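# Jack the sagging shelf level and leave it supported

## Task

Use the jack to lift the sagging shelf until its height matches the fixed shelves on either side, then leave the shelf resting on the jack with the jack standing upright. The jack cannot be let down again, so do not raise it too far.

## Robot and tools

Robot: two arms, left_arm carrying a left hand and right_arm carrying a right hand. The scene frame has its origin at table-top height, halfway between the nominal arm bases; +z is up, +x reaches out over the table, and left_arm sits on the +y side (these names do not match image sides). Actual bases: left_arm at (+0.008, +0.487, 0) m, right_arm at (+0.071, -0.474, 0) m, both turned only slightly about z. A camera stand behind the arms is fixed to the floor.

Frames: reported hand positions, orientations (quat wxyz), velocities and the wrist camera poses are in each arm's own base frame. Fixed cameras and the table use the scene frame. Pose offsets you send run along the axes of that arm's current Hand target.

Hand point: a spot 0.05 m in front of the palm and 0.15 m out from the wrist flange. Its +z runs along the straight fingers, +y points out of the palm, and +x runs across the palm away from the thumb on the right hand but toward the thumb on the left. Straight fingers extend 6-7 cm past the point and lie 6 cm behind it along -y. A bracket on the little-finger side of the wrist can strike things. With fingers level the wrist may sit up to 0.11 m (palm down) or 0.23 m (palm up) below the point and meet the table first.

A row is 28 numbers, each in [-1, 1], always for both arms: left dx, dy, dz, rx, ry, rz, then little, ring, middle, index, thumb_bend, thumb_turn, force_limit, speed; then the same 14 for the right arm. The six pose numbers are an offset from that arm's Hand target as it was when the action began (not from the previous row), along the Hand target's axes; 1.0 equals 0.6 m or 180 degrees, and rx, ry, rz form a single rotation vector. Six zeros re-command the current Hand target. The eight hand numbers are absolute targets, not offsets: fingers -1 straight to +1 curled; thumb_bend -1 straight to +1 bent; thumb_turn -1 beside the palm to +1 opposite the fingers. force_limit runs from about 0 N at -1 to 10 N at +1 (15 N for the two thumb motors); speed rises from nearly 0 at -1 to full at +0.48 and stays full above. There is no 'leave unchanged' value: resend the eight numbers from the last row executed for that hand (before any, use hand_measured plus hand_force_limit and hand_speed). With thumb_turn at +1 the hand can grip objects roughly 0.035-0.065 m thick, or a handle down to 0.025 m. Close at speed -0.94 or less for a gentle grip.

Tools:
- execute_actions(actions, cameras): actions is a list of actions; each action is up to 15 rows, one per 1/30 s step, and a short action repeats its final row. Images come back only if actions is empty or cameras is given.
- move(target, speed, blend, stop_force, zero, blocking, cameras): straight-line path of each hand point toward target, which is one 28-number row or a list of up to 15 rows; all offsets in a list count from the same starting Hand targets. speed in m/s, 0.002-3.6, default 0.25 (turning limited to twice that in rad/s). blend in metres rounds corners in a list. stop_force in N, 3-120, ends an arm's path when its wrist sensor feels that much push; zero (default true) re-zeroes first. blocking=false returns early but cannot combine with stop_force. Paths do not avoid obstacles; keep away from an arm's own base.
- wait(seconds 0-10, cameras); stop(cameras) brakes a running move.
- zoom_image(camera, region [x0, y0, x1, y1] in pixels, at most 504 by 504) on the newest image of cam_head_left, cam_head_right, cam_high, cam_left_wrist or cam_right_wrist (all 896x504).
- show_instructions() shows the reference pages; zero_wrist_force(arm) tares a sensor; finished_scene(scene=1) ends the scene for good.

Results give per arm: end_effector_position (m), end_effector_quat_wxyz, velocities (omitted when joints are 'within noise'), Hand target (the last commanded pose, from which the next offsets count), Joint positions and torques, Wrist force and Wrist torque along the hand's axes plus the peak since last shown, and per hand hand_measured, hand_stopped_by (moving, target, force, stalled, fault) and hand_load_n (positive when pushed open), in motor order. A lost grip shows only as hand_load_n falling toward zero. move adds a 'move:' line with its ending (done, off_target, moving, held, fault) and limits (paced = pose clipped, held = steps withheld).

Cautions: each step clips commanded orientation to 32 degrees from the measured one. Hands often settle short of the Hand target; send the remaining gap as an offset. An arm pressed against something keeps pushing until commanded away. An outside force near 150 N, or contact torque of 132 N m on the big joints or 24.6 N m on wrist joints, stops that arm for 10 s. Arms are stiff, so aiming even slightly beyond a firm contact can fault; approach slowly with stop_force. Never let the arms or hands press on each other. Do not drop things, knock anything off the table, or strike fixed or heavy objects. Holding loads or straining toward unreachable poses heats motors: MOTOR HOT appears near 70 °C and the arm is braked at 85 °C. Since the jack cannot be lowered, raise it in small steps and check the shelf height against its neighbours with the cameras.

Each tool is called as name(argument=value, ...) on one line, values as JSON.

Reference images:

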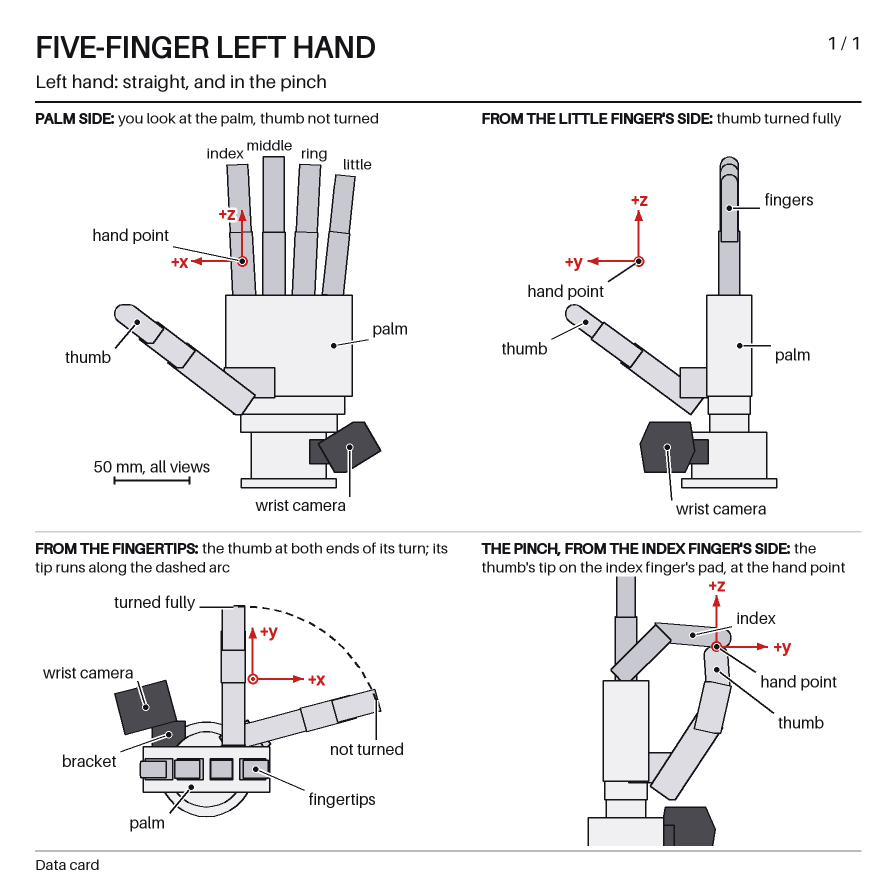

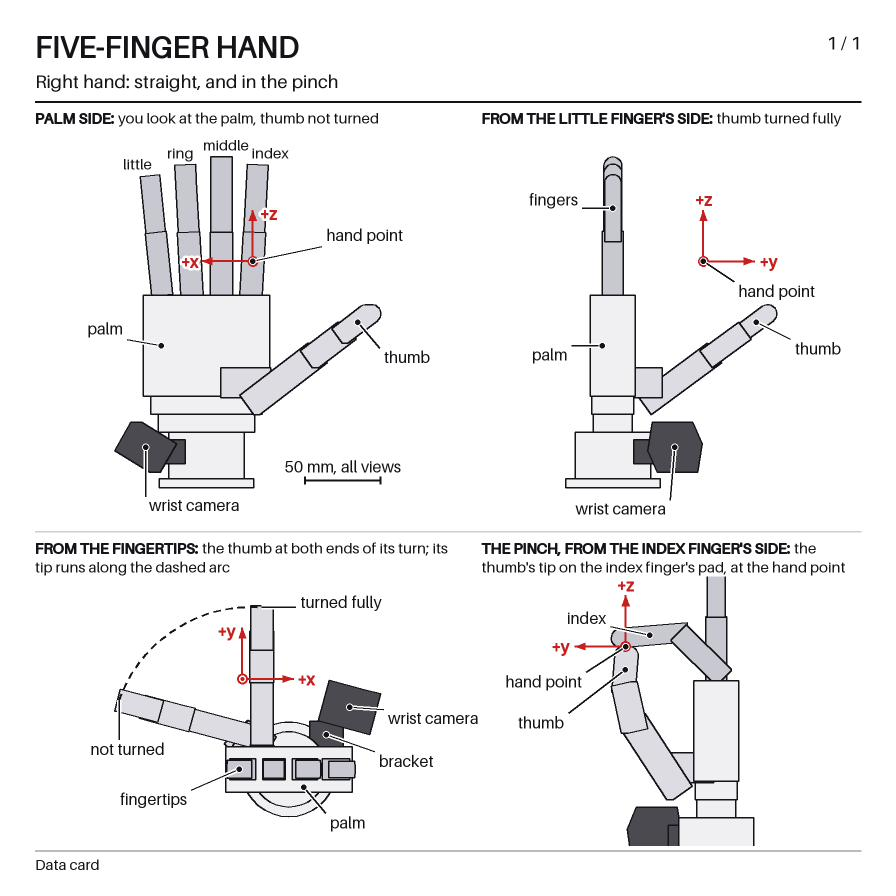

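## Session

execute_actions(actions=[])

Scene clock: 0.00 s.
left_arm: end_effector_position=(+0.4385, +0.0915, +0.3369) hand_measured=(-1.000, -1.000, -1.000, -1.000, -1.000, -1.000) hand_load_n=(+0.0, +0.0, +0.0, +0.0, +0.0, +0.0) hand_stopped_by=(target, target, target, target, target, target) hand_force_limit=0.00 hand_speed=-0.80 end_effector_quat_wxyz=(-0.001, +0.992, +0.123, +0.002) | right_arm: end_effector_position=(+0.2910, +0.1209, +0.3216) hand_measured=(-1.000, -1.000, -1.000, -1.000, -1.000, -1.000) hand_load_n=(+0.0, +0.0, -0.5, +0.0, +0.0, +0.0) hand_stopped_by=(target, target, target, target, target, target) hand_force_limit=0.00 hand_speed=-0.80 end_effector_quat_wxyz=(+0.103, +0.307, +0.940, +0.103)
Joint positions: left_arm=[3.813 -1.817 -1.292 1.543 -1.57 1.996] | right_arm=[-0.505 -1.994 1.973 1.425 1.329 -1.424]
Joint velocities: within noise
Joint torques (N m): no reading
Wrist force (N): no reading
Wrist torque (N m): no reading
Wrist force, peak (N): no reading
Hand target: left_arm +0.4385, +0.0915, +0.3369; -0.001, +0.992, +0.123, +0.002 | right_arm +0.2910, +0.1209, +0.3216; +0.103, +0.307, +0.940, +0.103

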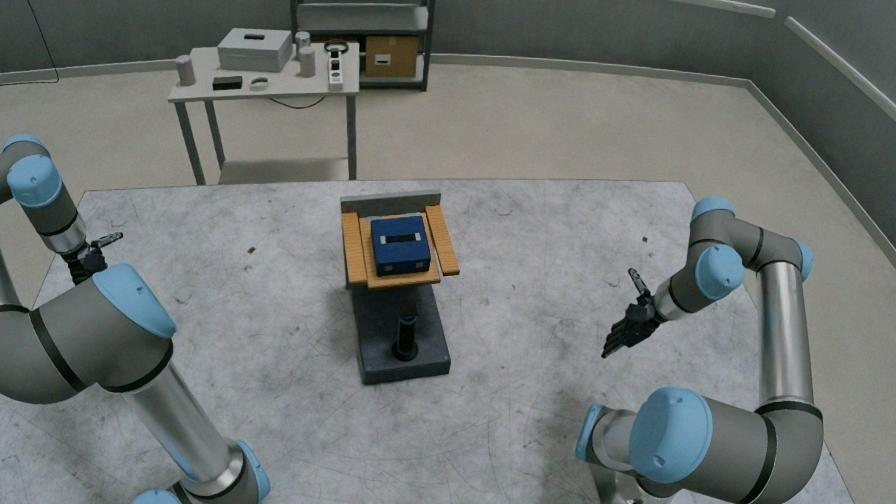

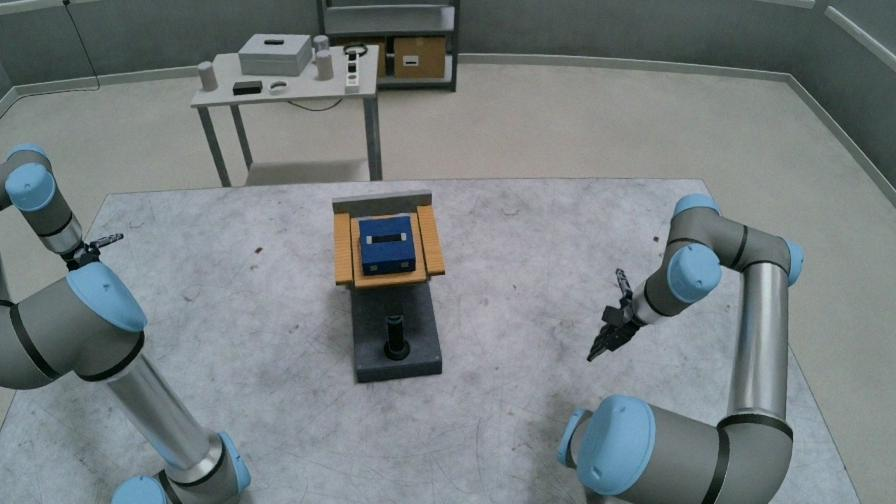

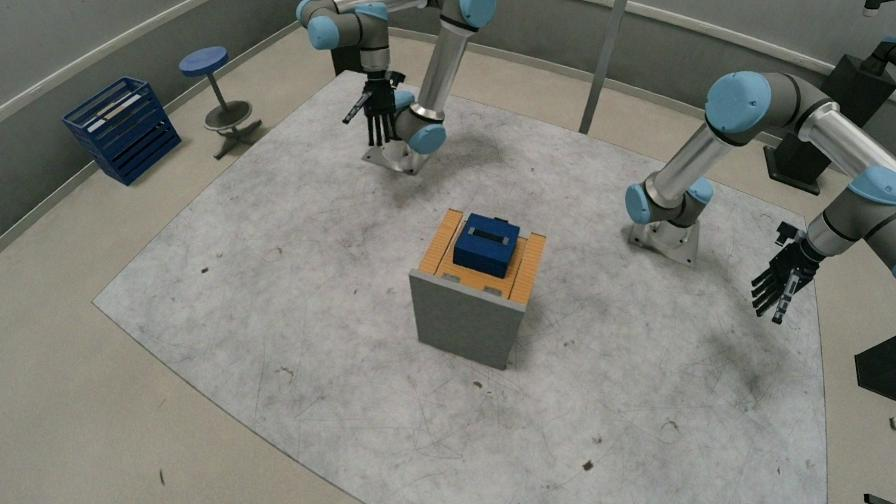

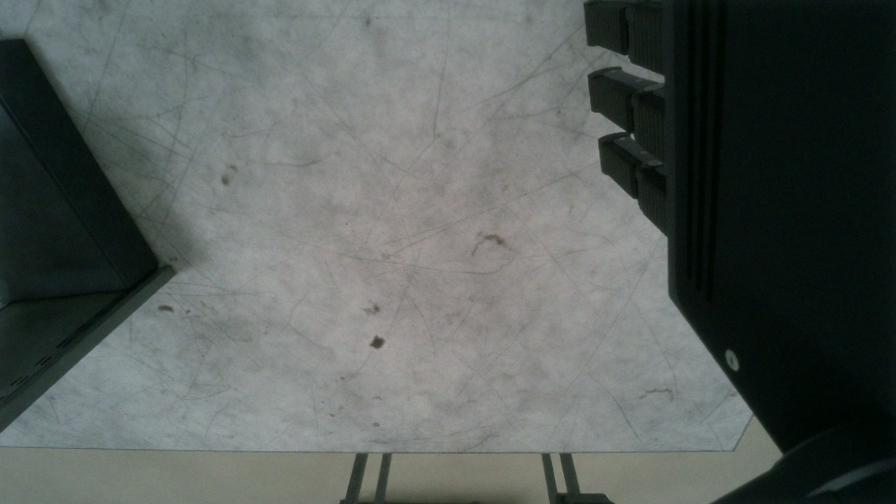

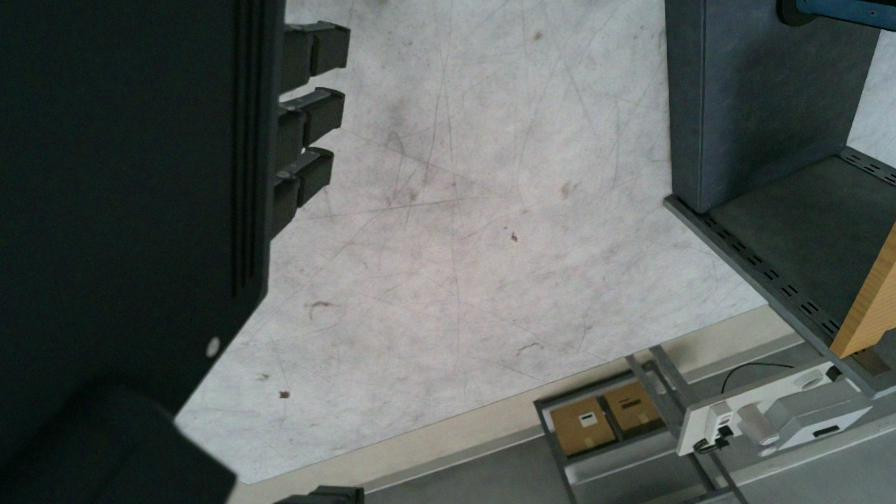

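zoom_image(camera="cam_head_left", region=[300, 170, 500, 400])

zoom_image(camera="cam_head_right", region=[300, 170, 500, 400])

zoom_image(camera="cam_high", region=[370, 180, 590, 400])

zoom_image(camera="cam_right_wrist", region=[600, 0, 896, 400])

zoom_image(camera="cam_left_wrist", region=[0, 0, 300, 460])

Scaled by 2.191.

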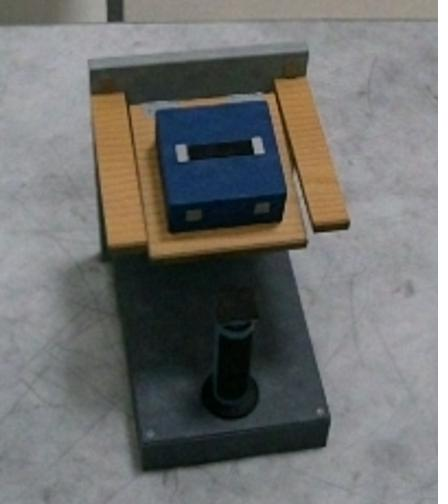

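Scaled by 2.191.

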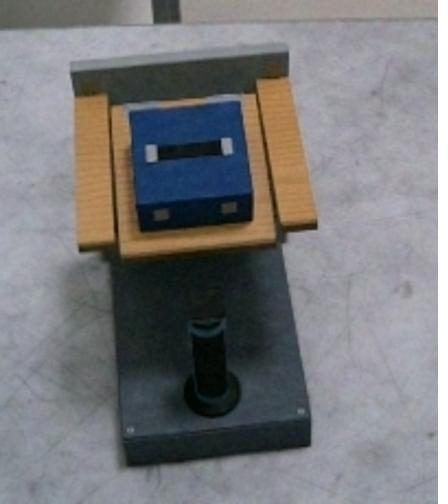

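Scaled by 2.291.

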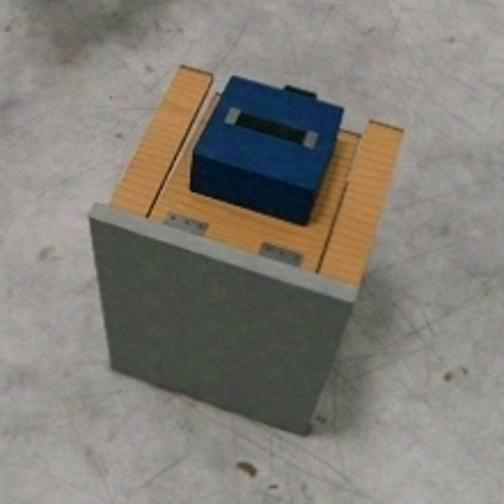

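Scaled by 1.260.

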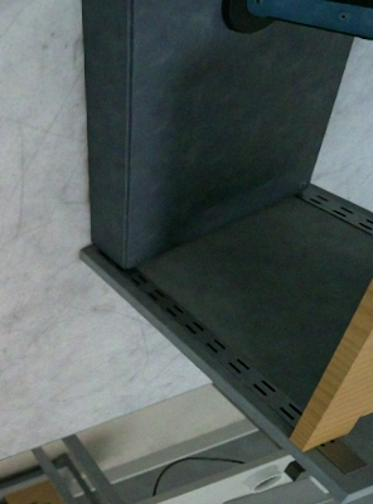

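Scaled by 1.096.

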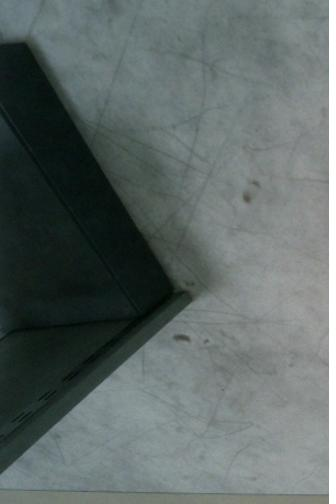

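zoom_image(camera="cam_head_left", region=[370, 280, 440, 380])

zoom_image(camera="cam_head_right", region=[360, 280, 430, 380])

zoom_image(camera="cam_right_wrist", region=[740, 0, 896, 60])

Scaled by 5.040.

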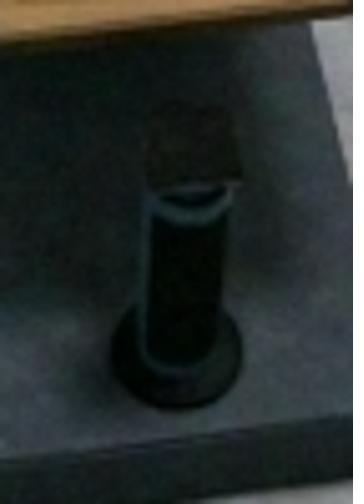

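Scaled by 5.040.

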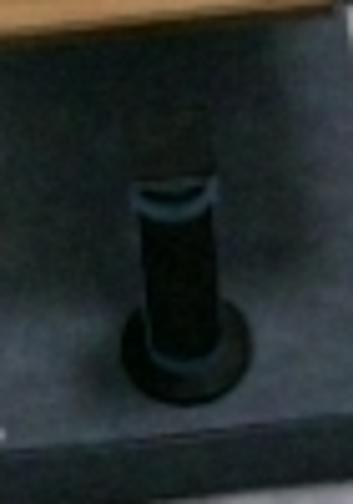

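Scaled by 3.231.

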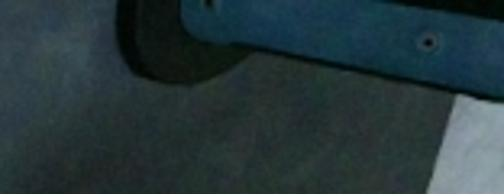

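move(target=[0,0,0,0,0,0,-1,-1,-1,-1,-1,-1,0,-0.8, 0.4017,0.2722,0.3232,-0.0952,-0.2005,-0.3050,-1,-1,-1,-1,-1,-1,0,-0.8], speed=0.3, cameras=["all"])

Scene clock: 90.87 s.
left_arm: end_effector_position=(+0.4385, +0.0915, +0.3369) hand_measured=(-1.000, -1.000, -1.000, -1.000, -1.000, -1.000) hand_load_n=(+0.0, +0.0, +0.0, +0.0, +0.0, +0.0) hand_stopped_by=(target, target, target, target, target, target) hand_force_limit=0.00 hand_speed=-0.80 end_effector_quat_wxyz=(-0.001, +0.992, +0.123, +0.002) | right_arm: end_effector_position=(+0.2414, +0.4197, +0.1467) hand_measured=(-1.000, -1.000, -1.000, -1.000, -1.000, -1.000) hand_load_n=(+0.0, +0.0, +0.0, +0.0, +0.0, +0.0) hand_stopped_by=(target, target, target, target, target, target) hand_force_limit=0.00 hand_speed=-0.80 end_effector_quat_wxyz=(+0.454, -0.153, +0.874, +0.081)
Joint positions: left_arm=[3.813 -1.817 -1.292 1.543 -1.57 1.996] | right_arm=[0.915 -1.53 2.206 0.017 2.025 -1.22]
Joint torques (N m): left_arm=[-0.08 25.73 18.08 -2.44 0.17 -0.04] | right_arm=[6.08 -6.65 -24.57 -2.08 2.43 -2.22]
Wrist force (N): left_arm=[0.3 0.1 -0.1] | right_arm=[0.9 -0.5 -1.4]
Wrist torque (N m): left_arm=[0.02 -0.05 0.01] | right_arm=[-0.07 -0.03 -0.06]
Wrist force, peak (N): left_arm=[0.5 -0.1 0.1] | right_arm=[1.0 -0.2 -1.6]
Hand target: left_arm +0.4385, +0.0915, +0.3369; -0.001, +0.992, +0.123, +0.002 | right_arm +0.2414, +0.4197, +0.1467; +0.454, -0.154, +0.874, +0.081
Off the commanded pose: left_arm 0.000 m, 0 deg | right_arm 0.000 m, 0 deg.
move: done
camera_calibration:
cam_right_wrist: T_world_to_cam=[[-0.449548, 0.864632, -0.224318, -0.222344], [-0.00505142, 0.248659, 0.968578, -0.241782], [0.893242, 0.436555, -0.107417, -0.267158], [0, 0, 0, 1]] pos_world=[0.137461, 0.368996, 0.155611]

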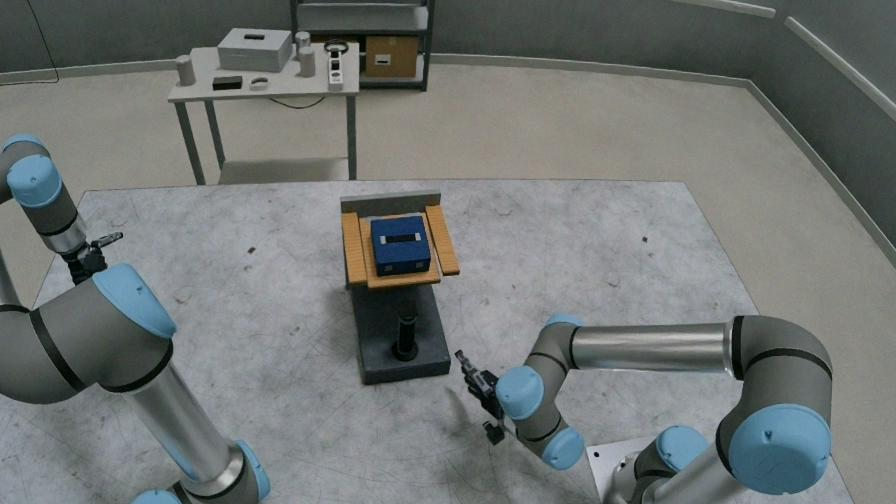

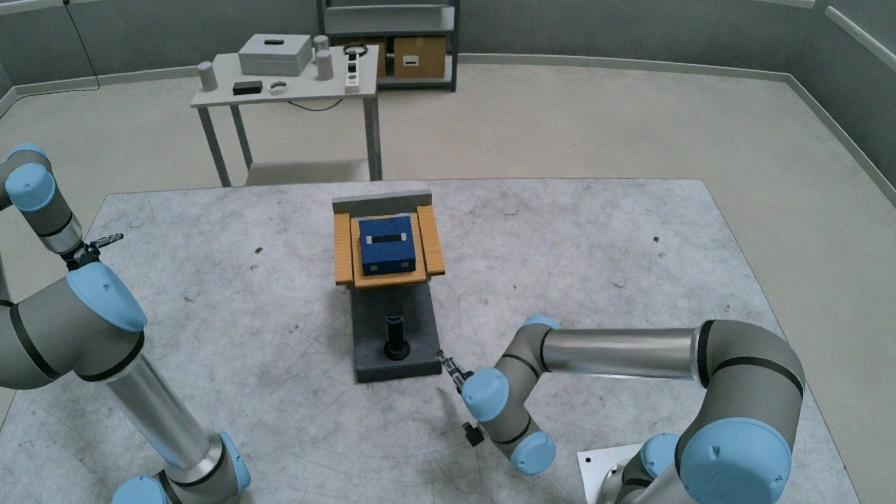

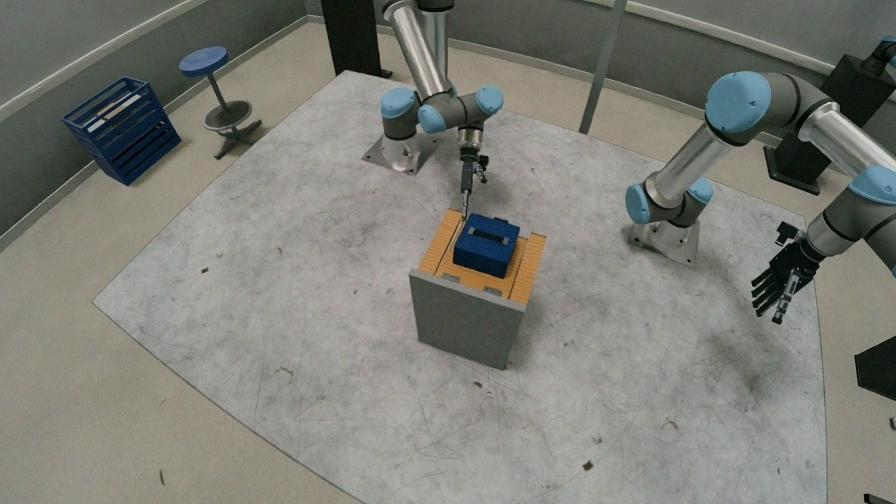

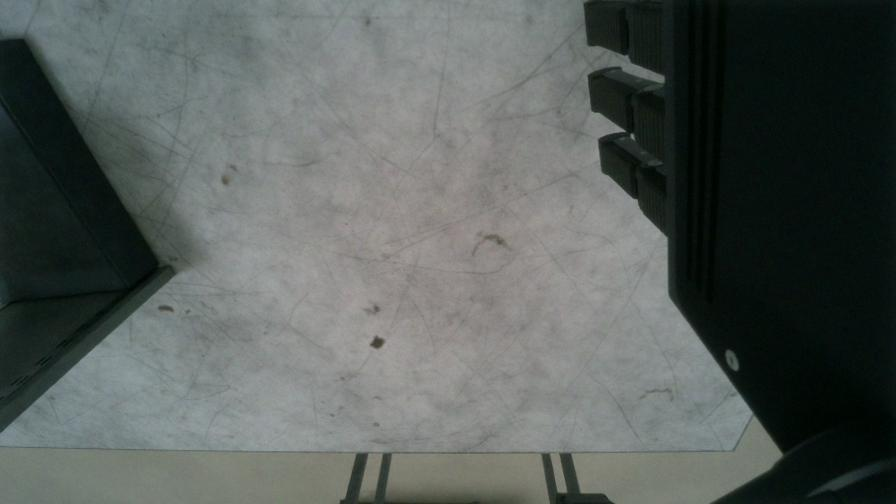

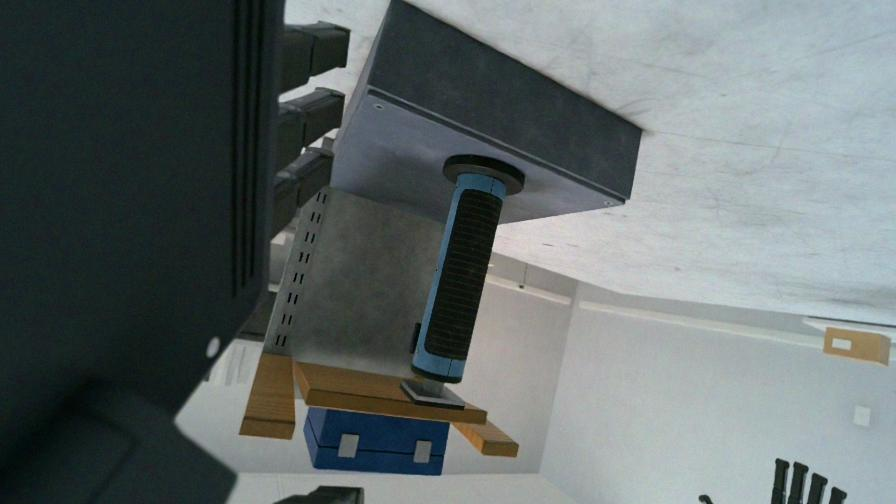

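zoom_image(camera="cam_right_wrist", region=[380, 140, 560, 420])

zoom_image(camera="cam_right_wrist", region=[380, 300, 500, 420])

zoom_image(camera="cam_right_wrist", region=[220, 170, 540, 490])

Scaled by 1.800.

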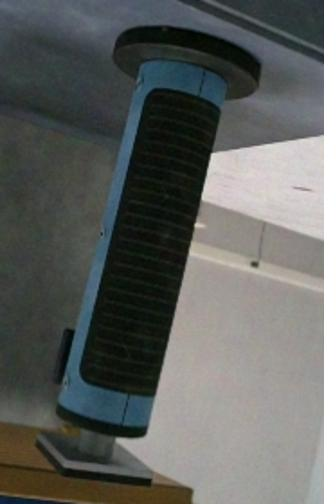

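Scaled by 4.200.

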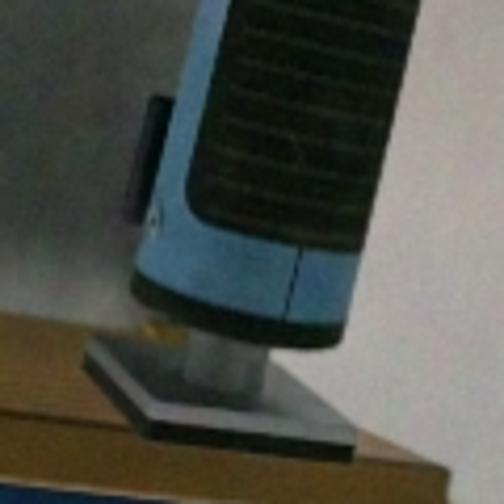

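Scaled by 1.575.

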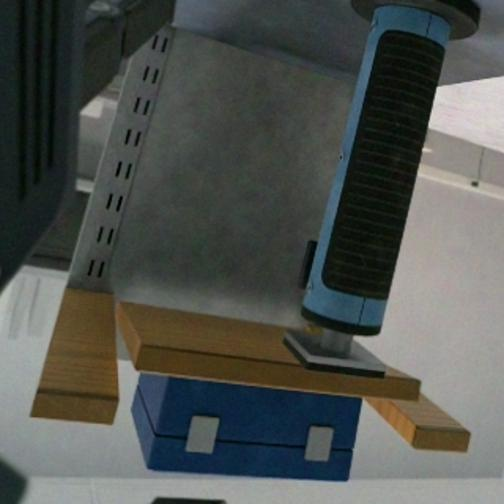

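move(target=[0,0,0,0,0,0,-1,-1,-1,-1,-1,-1,0,-0.8, -0.0957,-0.2593,0.1442,-0.2958,0,-0.2071,-1,-1,-1,-1,-1,-1,0,-0.8], speed=0.3, cameras=["cam_right_wrist"])

Scene clock: 141.73 s.
left_arm: end_effector_position=(+0.4385, +0.0915, +0.3369) hand_measured=(-1.000, -1.000, -1.000, -1.000, -1.000, -1.000) hand_load_n=(+0.0, +0.0, +0.0, +0.0, +0.0, +0.0) hand_stopped_by=(target, target, target, target, target, target) hand_force_limit=0.00 hand_speed=-0.80 end_effector_quat_wxyz=(-0.001, +0.992, +0.123, +0.002) | right_arm: end_effector_position=(+0.3921, +0.3090, +0.1439) hand_measured=(-1.000, -1.000, -1.000, -1.000, -1.000, -1.000) hand_load_n=(+0.0, -0.5, +0.0, +0.0, +0.0, +0.0) hand_stopped_by=(target, target, target, target, target, target) hand_force_limit=0.00 hand_speed=-0.80 end_effector_quat_wxyz=(+0.341, -0.599, +0.654, +0.312)
Joint positions: left_arm=[3.813 -1.817 -1.292 1.543 -1.57 1.996] | right_arm=[-0.121 -1.003 1.74 0.882 0.611 -3.199]
Joint torques (N m): left_arm=[-0.15 26.02 17.95 -2.47 0.22 -0.14] | right_arm=[7.06 -25.5 -22.59 4.48 0.5 -2.6]
Wrist force (N): left_arm=[0.1 0.0 0.0] | right_arm=[0.6 0.1 -1.5]
Wrist torque (N m): left_arm=[0.00 -0.01 0.01] | right_arm=[0.02 0.05 -0.05]
Wrist force, peak (N): left_arm=[0.4 -0.1 0.2] | right_arm=[0.9 -0.9 -1.8]
Hand target: left_arm +0.4385, +0.0915, +0.3369; -0.001, +0.992, +0.123, +0.002 | right_arm +0.3921, +0.3090, +0.1439; +0.341, -0.599, +0.654, +0.312
Off the commanded pose: left_arm 0.000 m, 0 deg | right_arm 0.000 m, 0 deg.
move: done
camera_calibration:
cam_right_wrist: T_world_to_cam=[[-0.973519, -0.0415845, -0.22479, 0.426015], [-0.227894, 0.0990694, 0.968633, -0.0771649], [-0.0180103, 0.994211, -0.105923, -0.168965], [0, 0, 0, 1]] pos_world=[0.394106, 0.193347, 0.152611]
Images, in order (width x height): cam_right_wrist 896x504.

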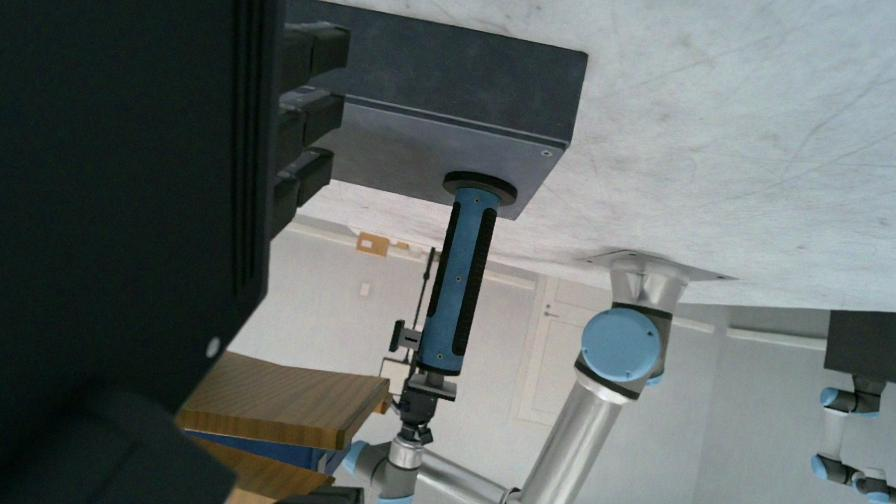

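zoom_image(camera="cam_right_wrist", region=[370, 150, 570, 410])

zoom_image(camera="cam_right_wrist", region=[380, 300, 500, 420])

zoom_image(camera="cam_right_wrist", region=[180, 320, 480, 504])

Scaled by 1.938.

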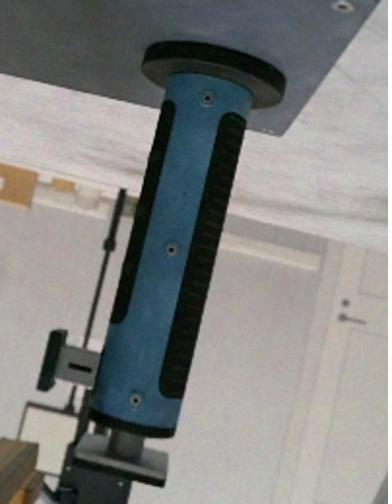

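Scaled by 4.200.

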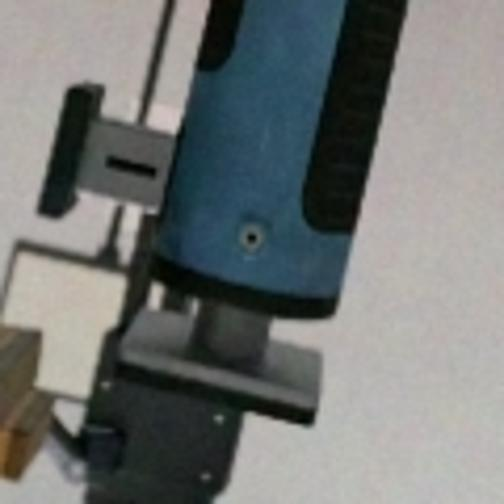

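Scaled by 1.680.

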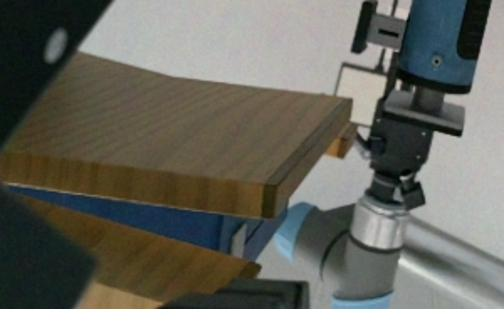

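move(target=[[0,0,0,0,0,0,-1,-1,-1,-1,-1,-1,0,-0.8, -0.0723,0.2433,0.0275,0.214,-0.081,0.0675,-1,-1,-1,-1,-1,1,0,-0.3],[0,0,0,0,0,0,-1,-1,-1,-1,-1,-1,0,-0.8, -0.2270,0.2398,0.1990,0.4280,-0.1617,0.1349,-1,-1,-1,-1,-1,1,0,-0.3]], speed=0.3, blend=0.03, cameras=["cam_head_left","cam_head_right","cam_high","cam_right_wrist"])

Scene clock: 350.70 s.
left_arm: end_effector_position=(+0.4385, +0.0915, +0.3369) hand_measured=(-1.000, -1.000, -1.000, -1.000, -1.000, -1.000) hand_load_n=(+0.0, +0.0, +0.0, +0.0, +0.0, +0.0) hand_stopped_by=(target, target, target, target, target, target) hand_force_limit=0.00 hand_speed=-0.80 end_effector_quat_wxyz=(-0.001, +0.992, +0.123, +0.002) | right_arm: end_effector_position=(+0.2642, +0.4968, +0.1873) hand_measured=(-1.000, -1.000, -1.000, -1.000, -1.000, +1.000) hand_load_n=(+0.0, +0.0, +0.0, +0.0, +0.0, -0.5) hand_stopped_by=(target, target, target, target, target, target) hand_force_limit=0.00 hand_speed=-0.30 end_effector_quat_wxyz=(+0.706, -0.032, +0.707, +0.033)
Joint positions: left_arm=[3.813 -1.817 -1.292 1.543 -1.57 1.996] | right_arm=[1.194 -1.219 2.111 -0.891 2.672 -1.568]
Joint torques (N m): left_arm=[0.09 26.01 18.89 -2.49 0.35 0.06] | right_arm=[6.35 -17.06 -20.33 -3.02 2.07 -2.59]
Wrist force (N): left_arm=[0.3 0.1 0.0] | right_arm=[0.6 -0.3 -2.5]
Wrist torque (N m): left_arm=[0.02 -0.05 0.02] | right_arm=[-0.08 0.08 -0.11]
Wrist force, peak (N): left_arm=[0.5 -0.2 0.2] | right_arm=[0.8 -0.6 -2.8]
Hand target: left_arm +0.4385, +0.0915, +0.3369; -0.001, +0.992, +0.123, +0.002 | right_arm +0.2642, +0.4968, +0.1873; +0.706, -0.032, +0.707, +0.033
Off the commanded pose: left_arm 0.000 m, 0 deg | right_arm 0.000 m, 0 deg.
move: done
camera_calibration:
cam_right_wrist: T_world_to_cam=[[-0.0638579, 0.964373, -0.256722, -0.414985], [-0.509178, 0.189759, 0.839482, -0.113401], [0.858289, 0.184325, 0.47892, -0.292174], [0, 0, 0, 1]] pos_world=[0.166528, 0.475574, 0.12859]
Images, in order (width x height): cam_head_left 896x504, cam_head_right 896x504, cam_high 896x504, cam_right_wrist 896x504.

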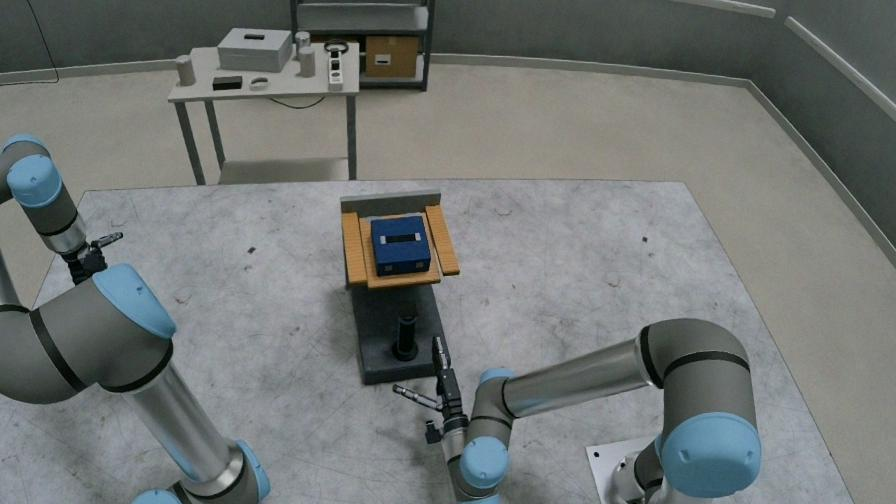

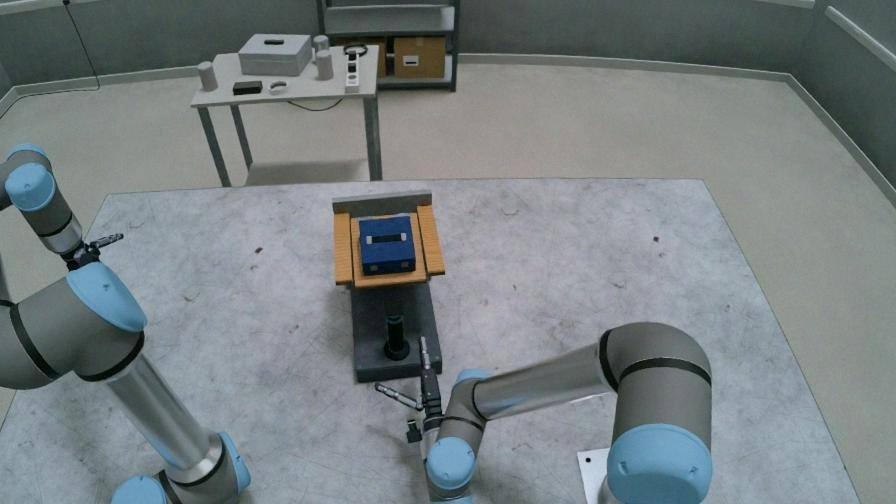

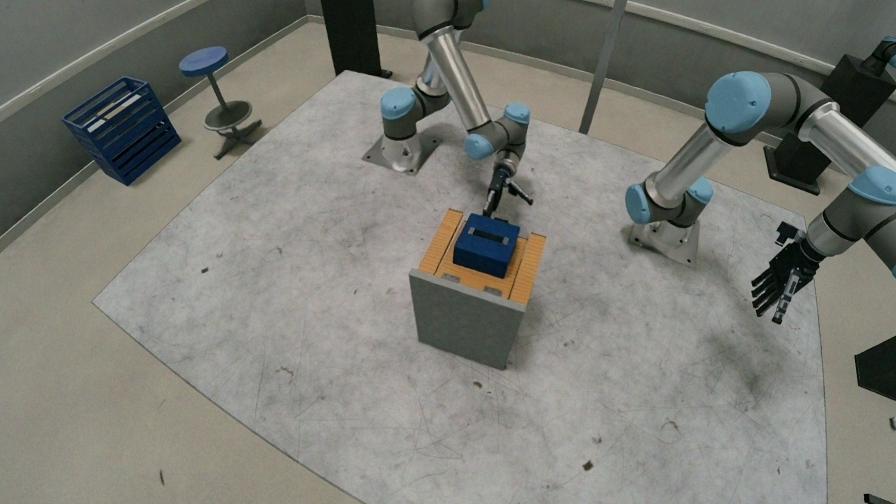

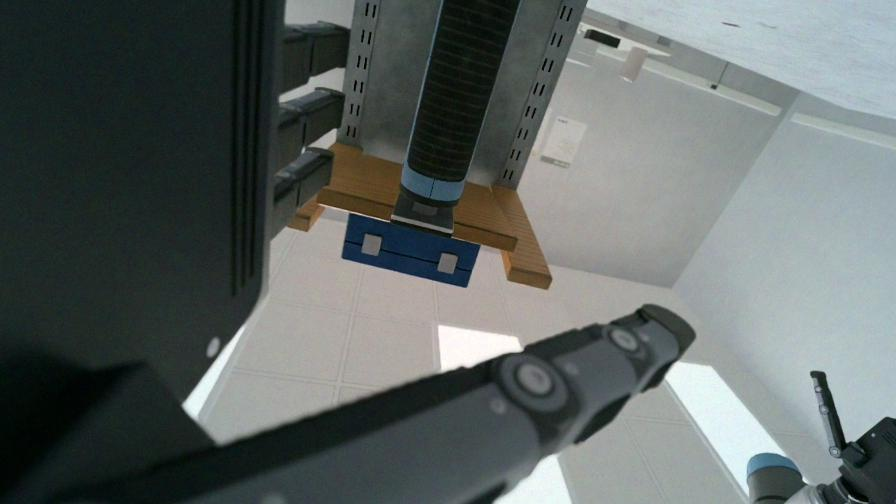

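zoom_image(camera="cam_head_left", region=[340, 280, 540, 460])

zoom_image(camera="cam_head_right", region=[330, 280, 530, 460])

zoom_image(camera="cam_right_wrist", region=[260, 0, 580, 300])

Scaled by 2.520.

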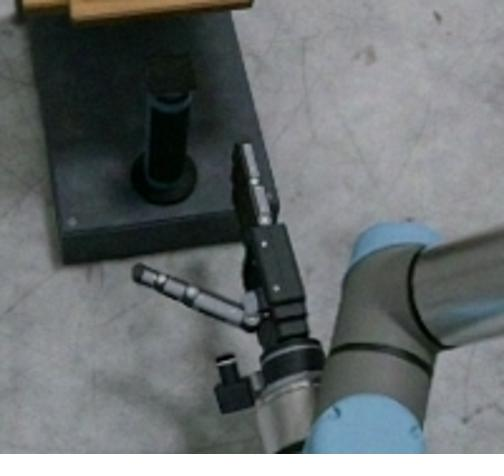

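Scaled by 2.520.

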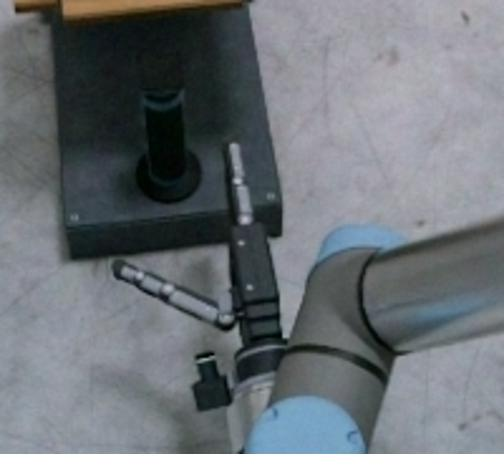

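Scaled by 1.575.

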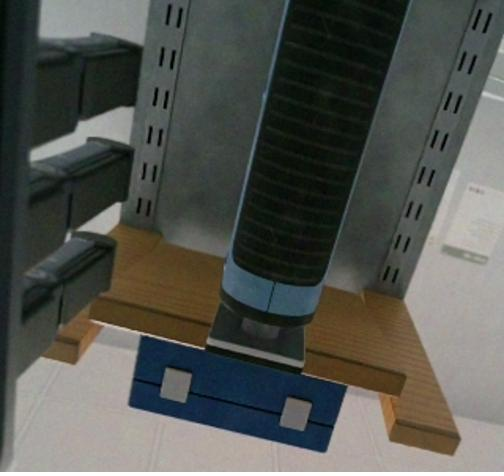

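move(target=[-0.2932,0.5647,0.1152,-0.1311,0.2732,0.2609,-1,-1,-1,-1,-1,-1,0,-0.8, 0,0,0,0,0,0,-1,-1,-1,-1,-1,1,0,-0.3], speed=0.3, cameras=["cam_head_left","cam_left_wrist"])

Scene clock: 422.80 s.
left_arm: end_effector_position=(+0.3506, -0.2797, +0.2666) hand_measured=(-1.000, -1.000, -1.000, -1.000, -1.000, -1.000) hand_load_n=(+0.0, +0.0, +0.0, +0.0, +0.0, +0.0) hand_stopped_by=(target, target, target, target, target, target) hand_force_limit=0.00 hand_speed=-0.80 end_effector_quat_wxyz=(+0.141, +0.849, -0.282, +0.424) | right_arm: end_effector_position=(+0.2642, +0.4968, +0.1873) hand_measured=(-1.000, -1.000, -1.000, -1.000, -1.000, +1.000) hand_load_n=(+0.0, +0.0, +0.0, +0.0, +0.0, -0.5) hand_stopped_by=(target, target, target, target, target, target) hand_force_limit=0.00 hand_speed=-0.30 end_effector_quat_wxyz=(+0.706, -0.032, +0.707, +0.033)
Joint positions: left_arm=[3.302 -1.31 -2.124 2.609 -0.96 2.127] | right_arm=[1.194 -1.219 2.111 -0.891 2.673 -1.568]
Joint torques (N m): left_arm=[-7.15 -2.12 8.92 0.52 -0.88 -1.85] | right_arm=[5.89 -17.61 -21.69 -3.2 1.95 -2.28]
Wrist force (N): left_arm=[-0.1 -0.5 0.4] | right_arm=[0.7 -0.4 -2.6]
Wrist torque (N m): left_arm=[-0.11 0.01 0.16] | right_arm=[-0.08 0.07 -0.11]
Wrist force, peak (N): left_arm=[0.6 -1.1 -0.2] | right_arm=[0.9 -0.7 -2.7]
Hand target: left_arm +0.3506, -0.2798, +0.2666; +0.140, +0.849, -0.282, +0.424 | right_arm +0.2642, +0.4968, +0.1873; +0.706, -0.032, +0.707, +0.033
Off the commanded pose: left_arm 0.000 m, 0 deg | right_arm 0.000 m, 0 deg.
move: done
camera_calibration:
cam_left_wrist: T_world_to_cam=[[0.730748, 0.651412, 0.204132, -0.124778], [-0.0668836, -0.229271, 0.971062, -0.295762], [0.679363, -0.723255, -0.123971, -0.298346], [0, 0, 0, 1]] pos_world=[0.274084, -0.202308, 0.275688]
Images, in order (width x height): cam_head_left 896x504, cam_left_wrist 896x504.

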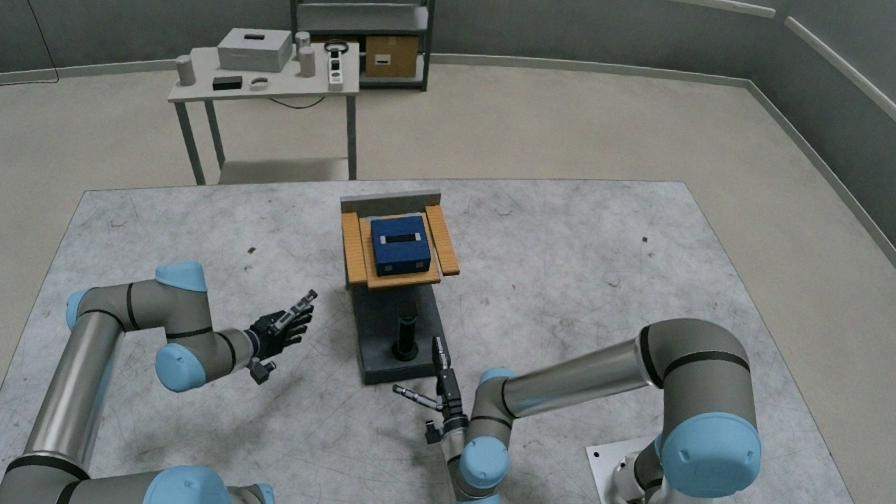

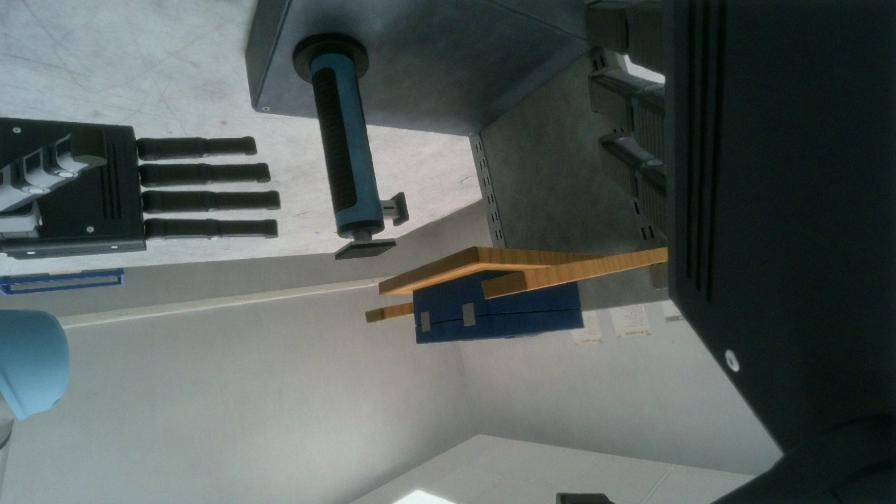

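zoom_image(camera="cam_left_wrist", region=[120, 20, 420, 280])

zoom_image(camera="cam_left_wrist", region=[320, 180, 680, 360])

zoom_image(camera="cam_left_wrist", region=[320, 180, 440, 270])

Scaled by 1.680.

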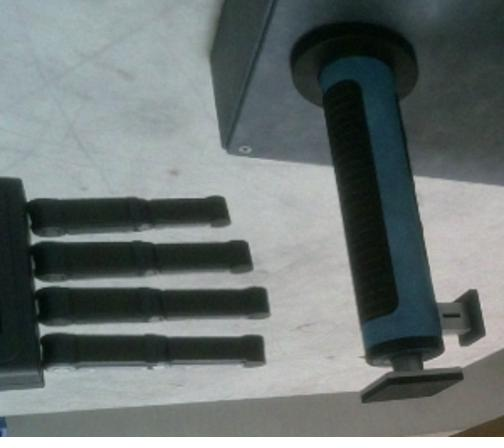

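Scaled by 1.400.

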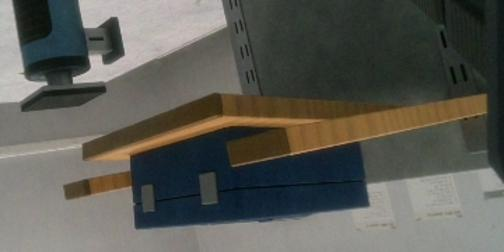

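Scaled by 4.200.

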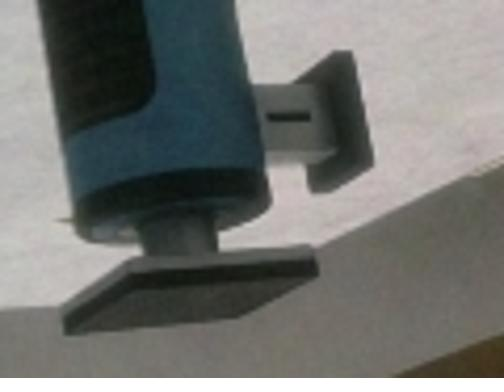

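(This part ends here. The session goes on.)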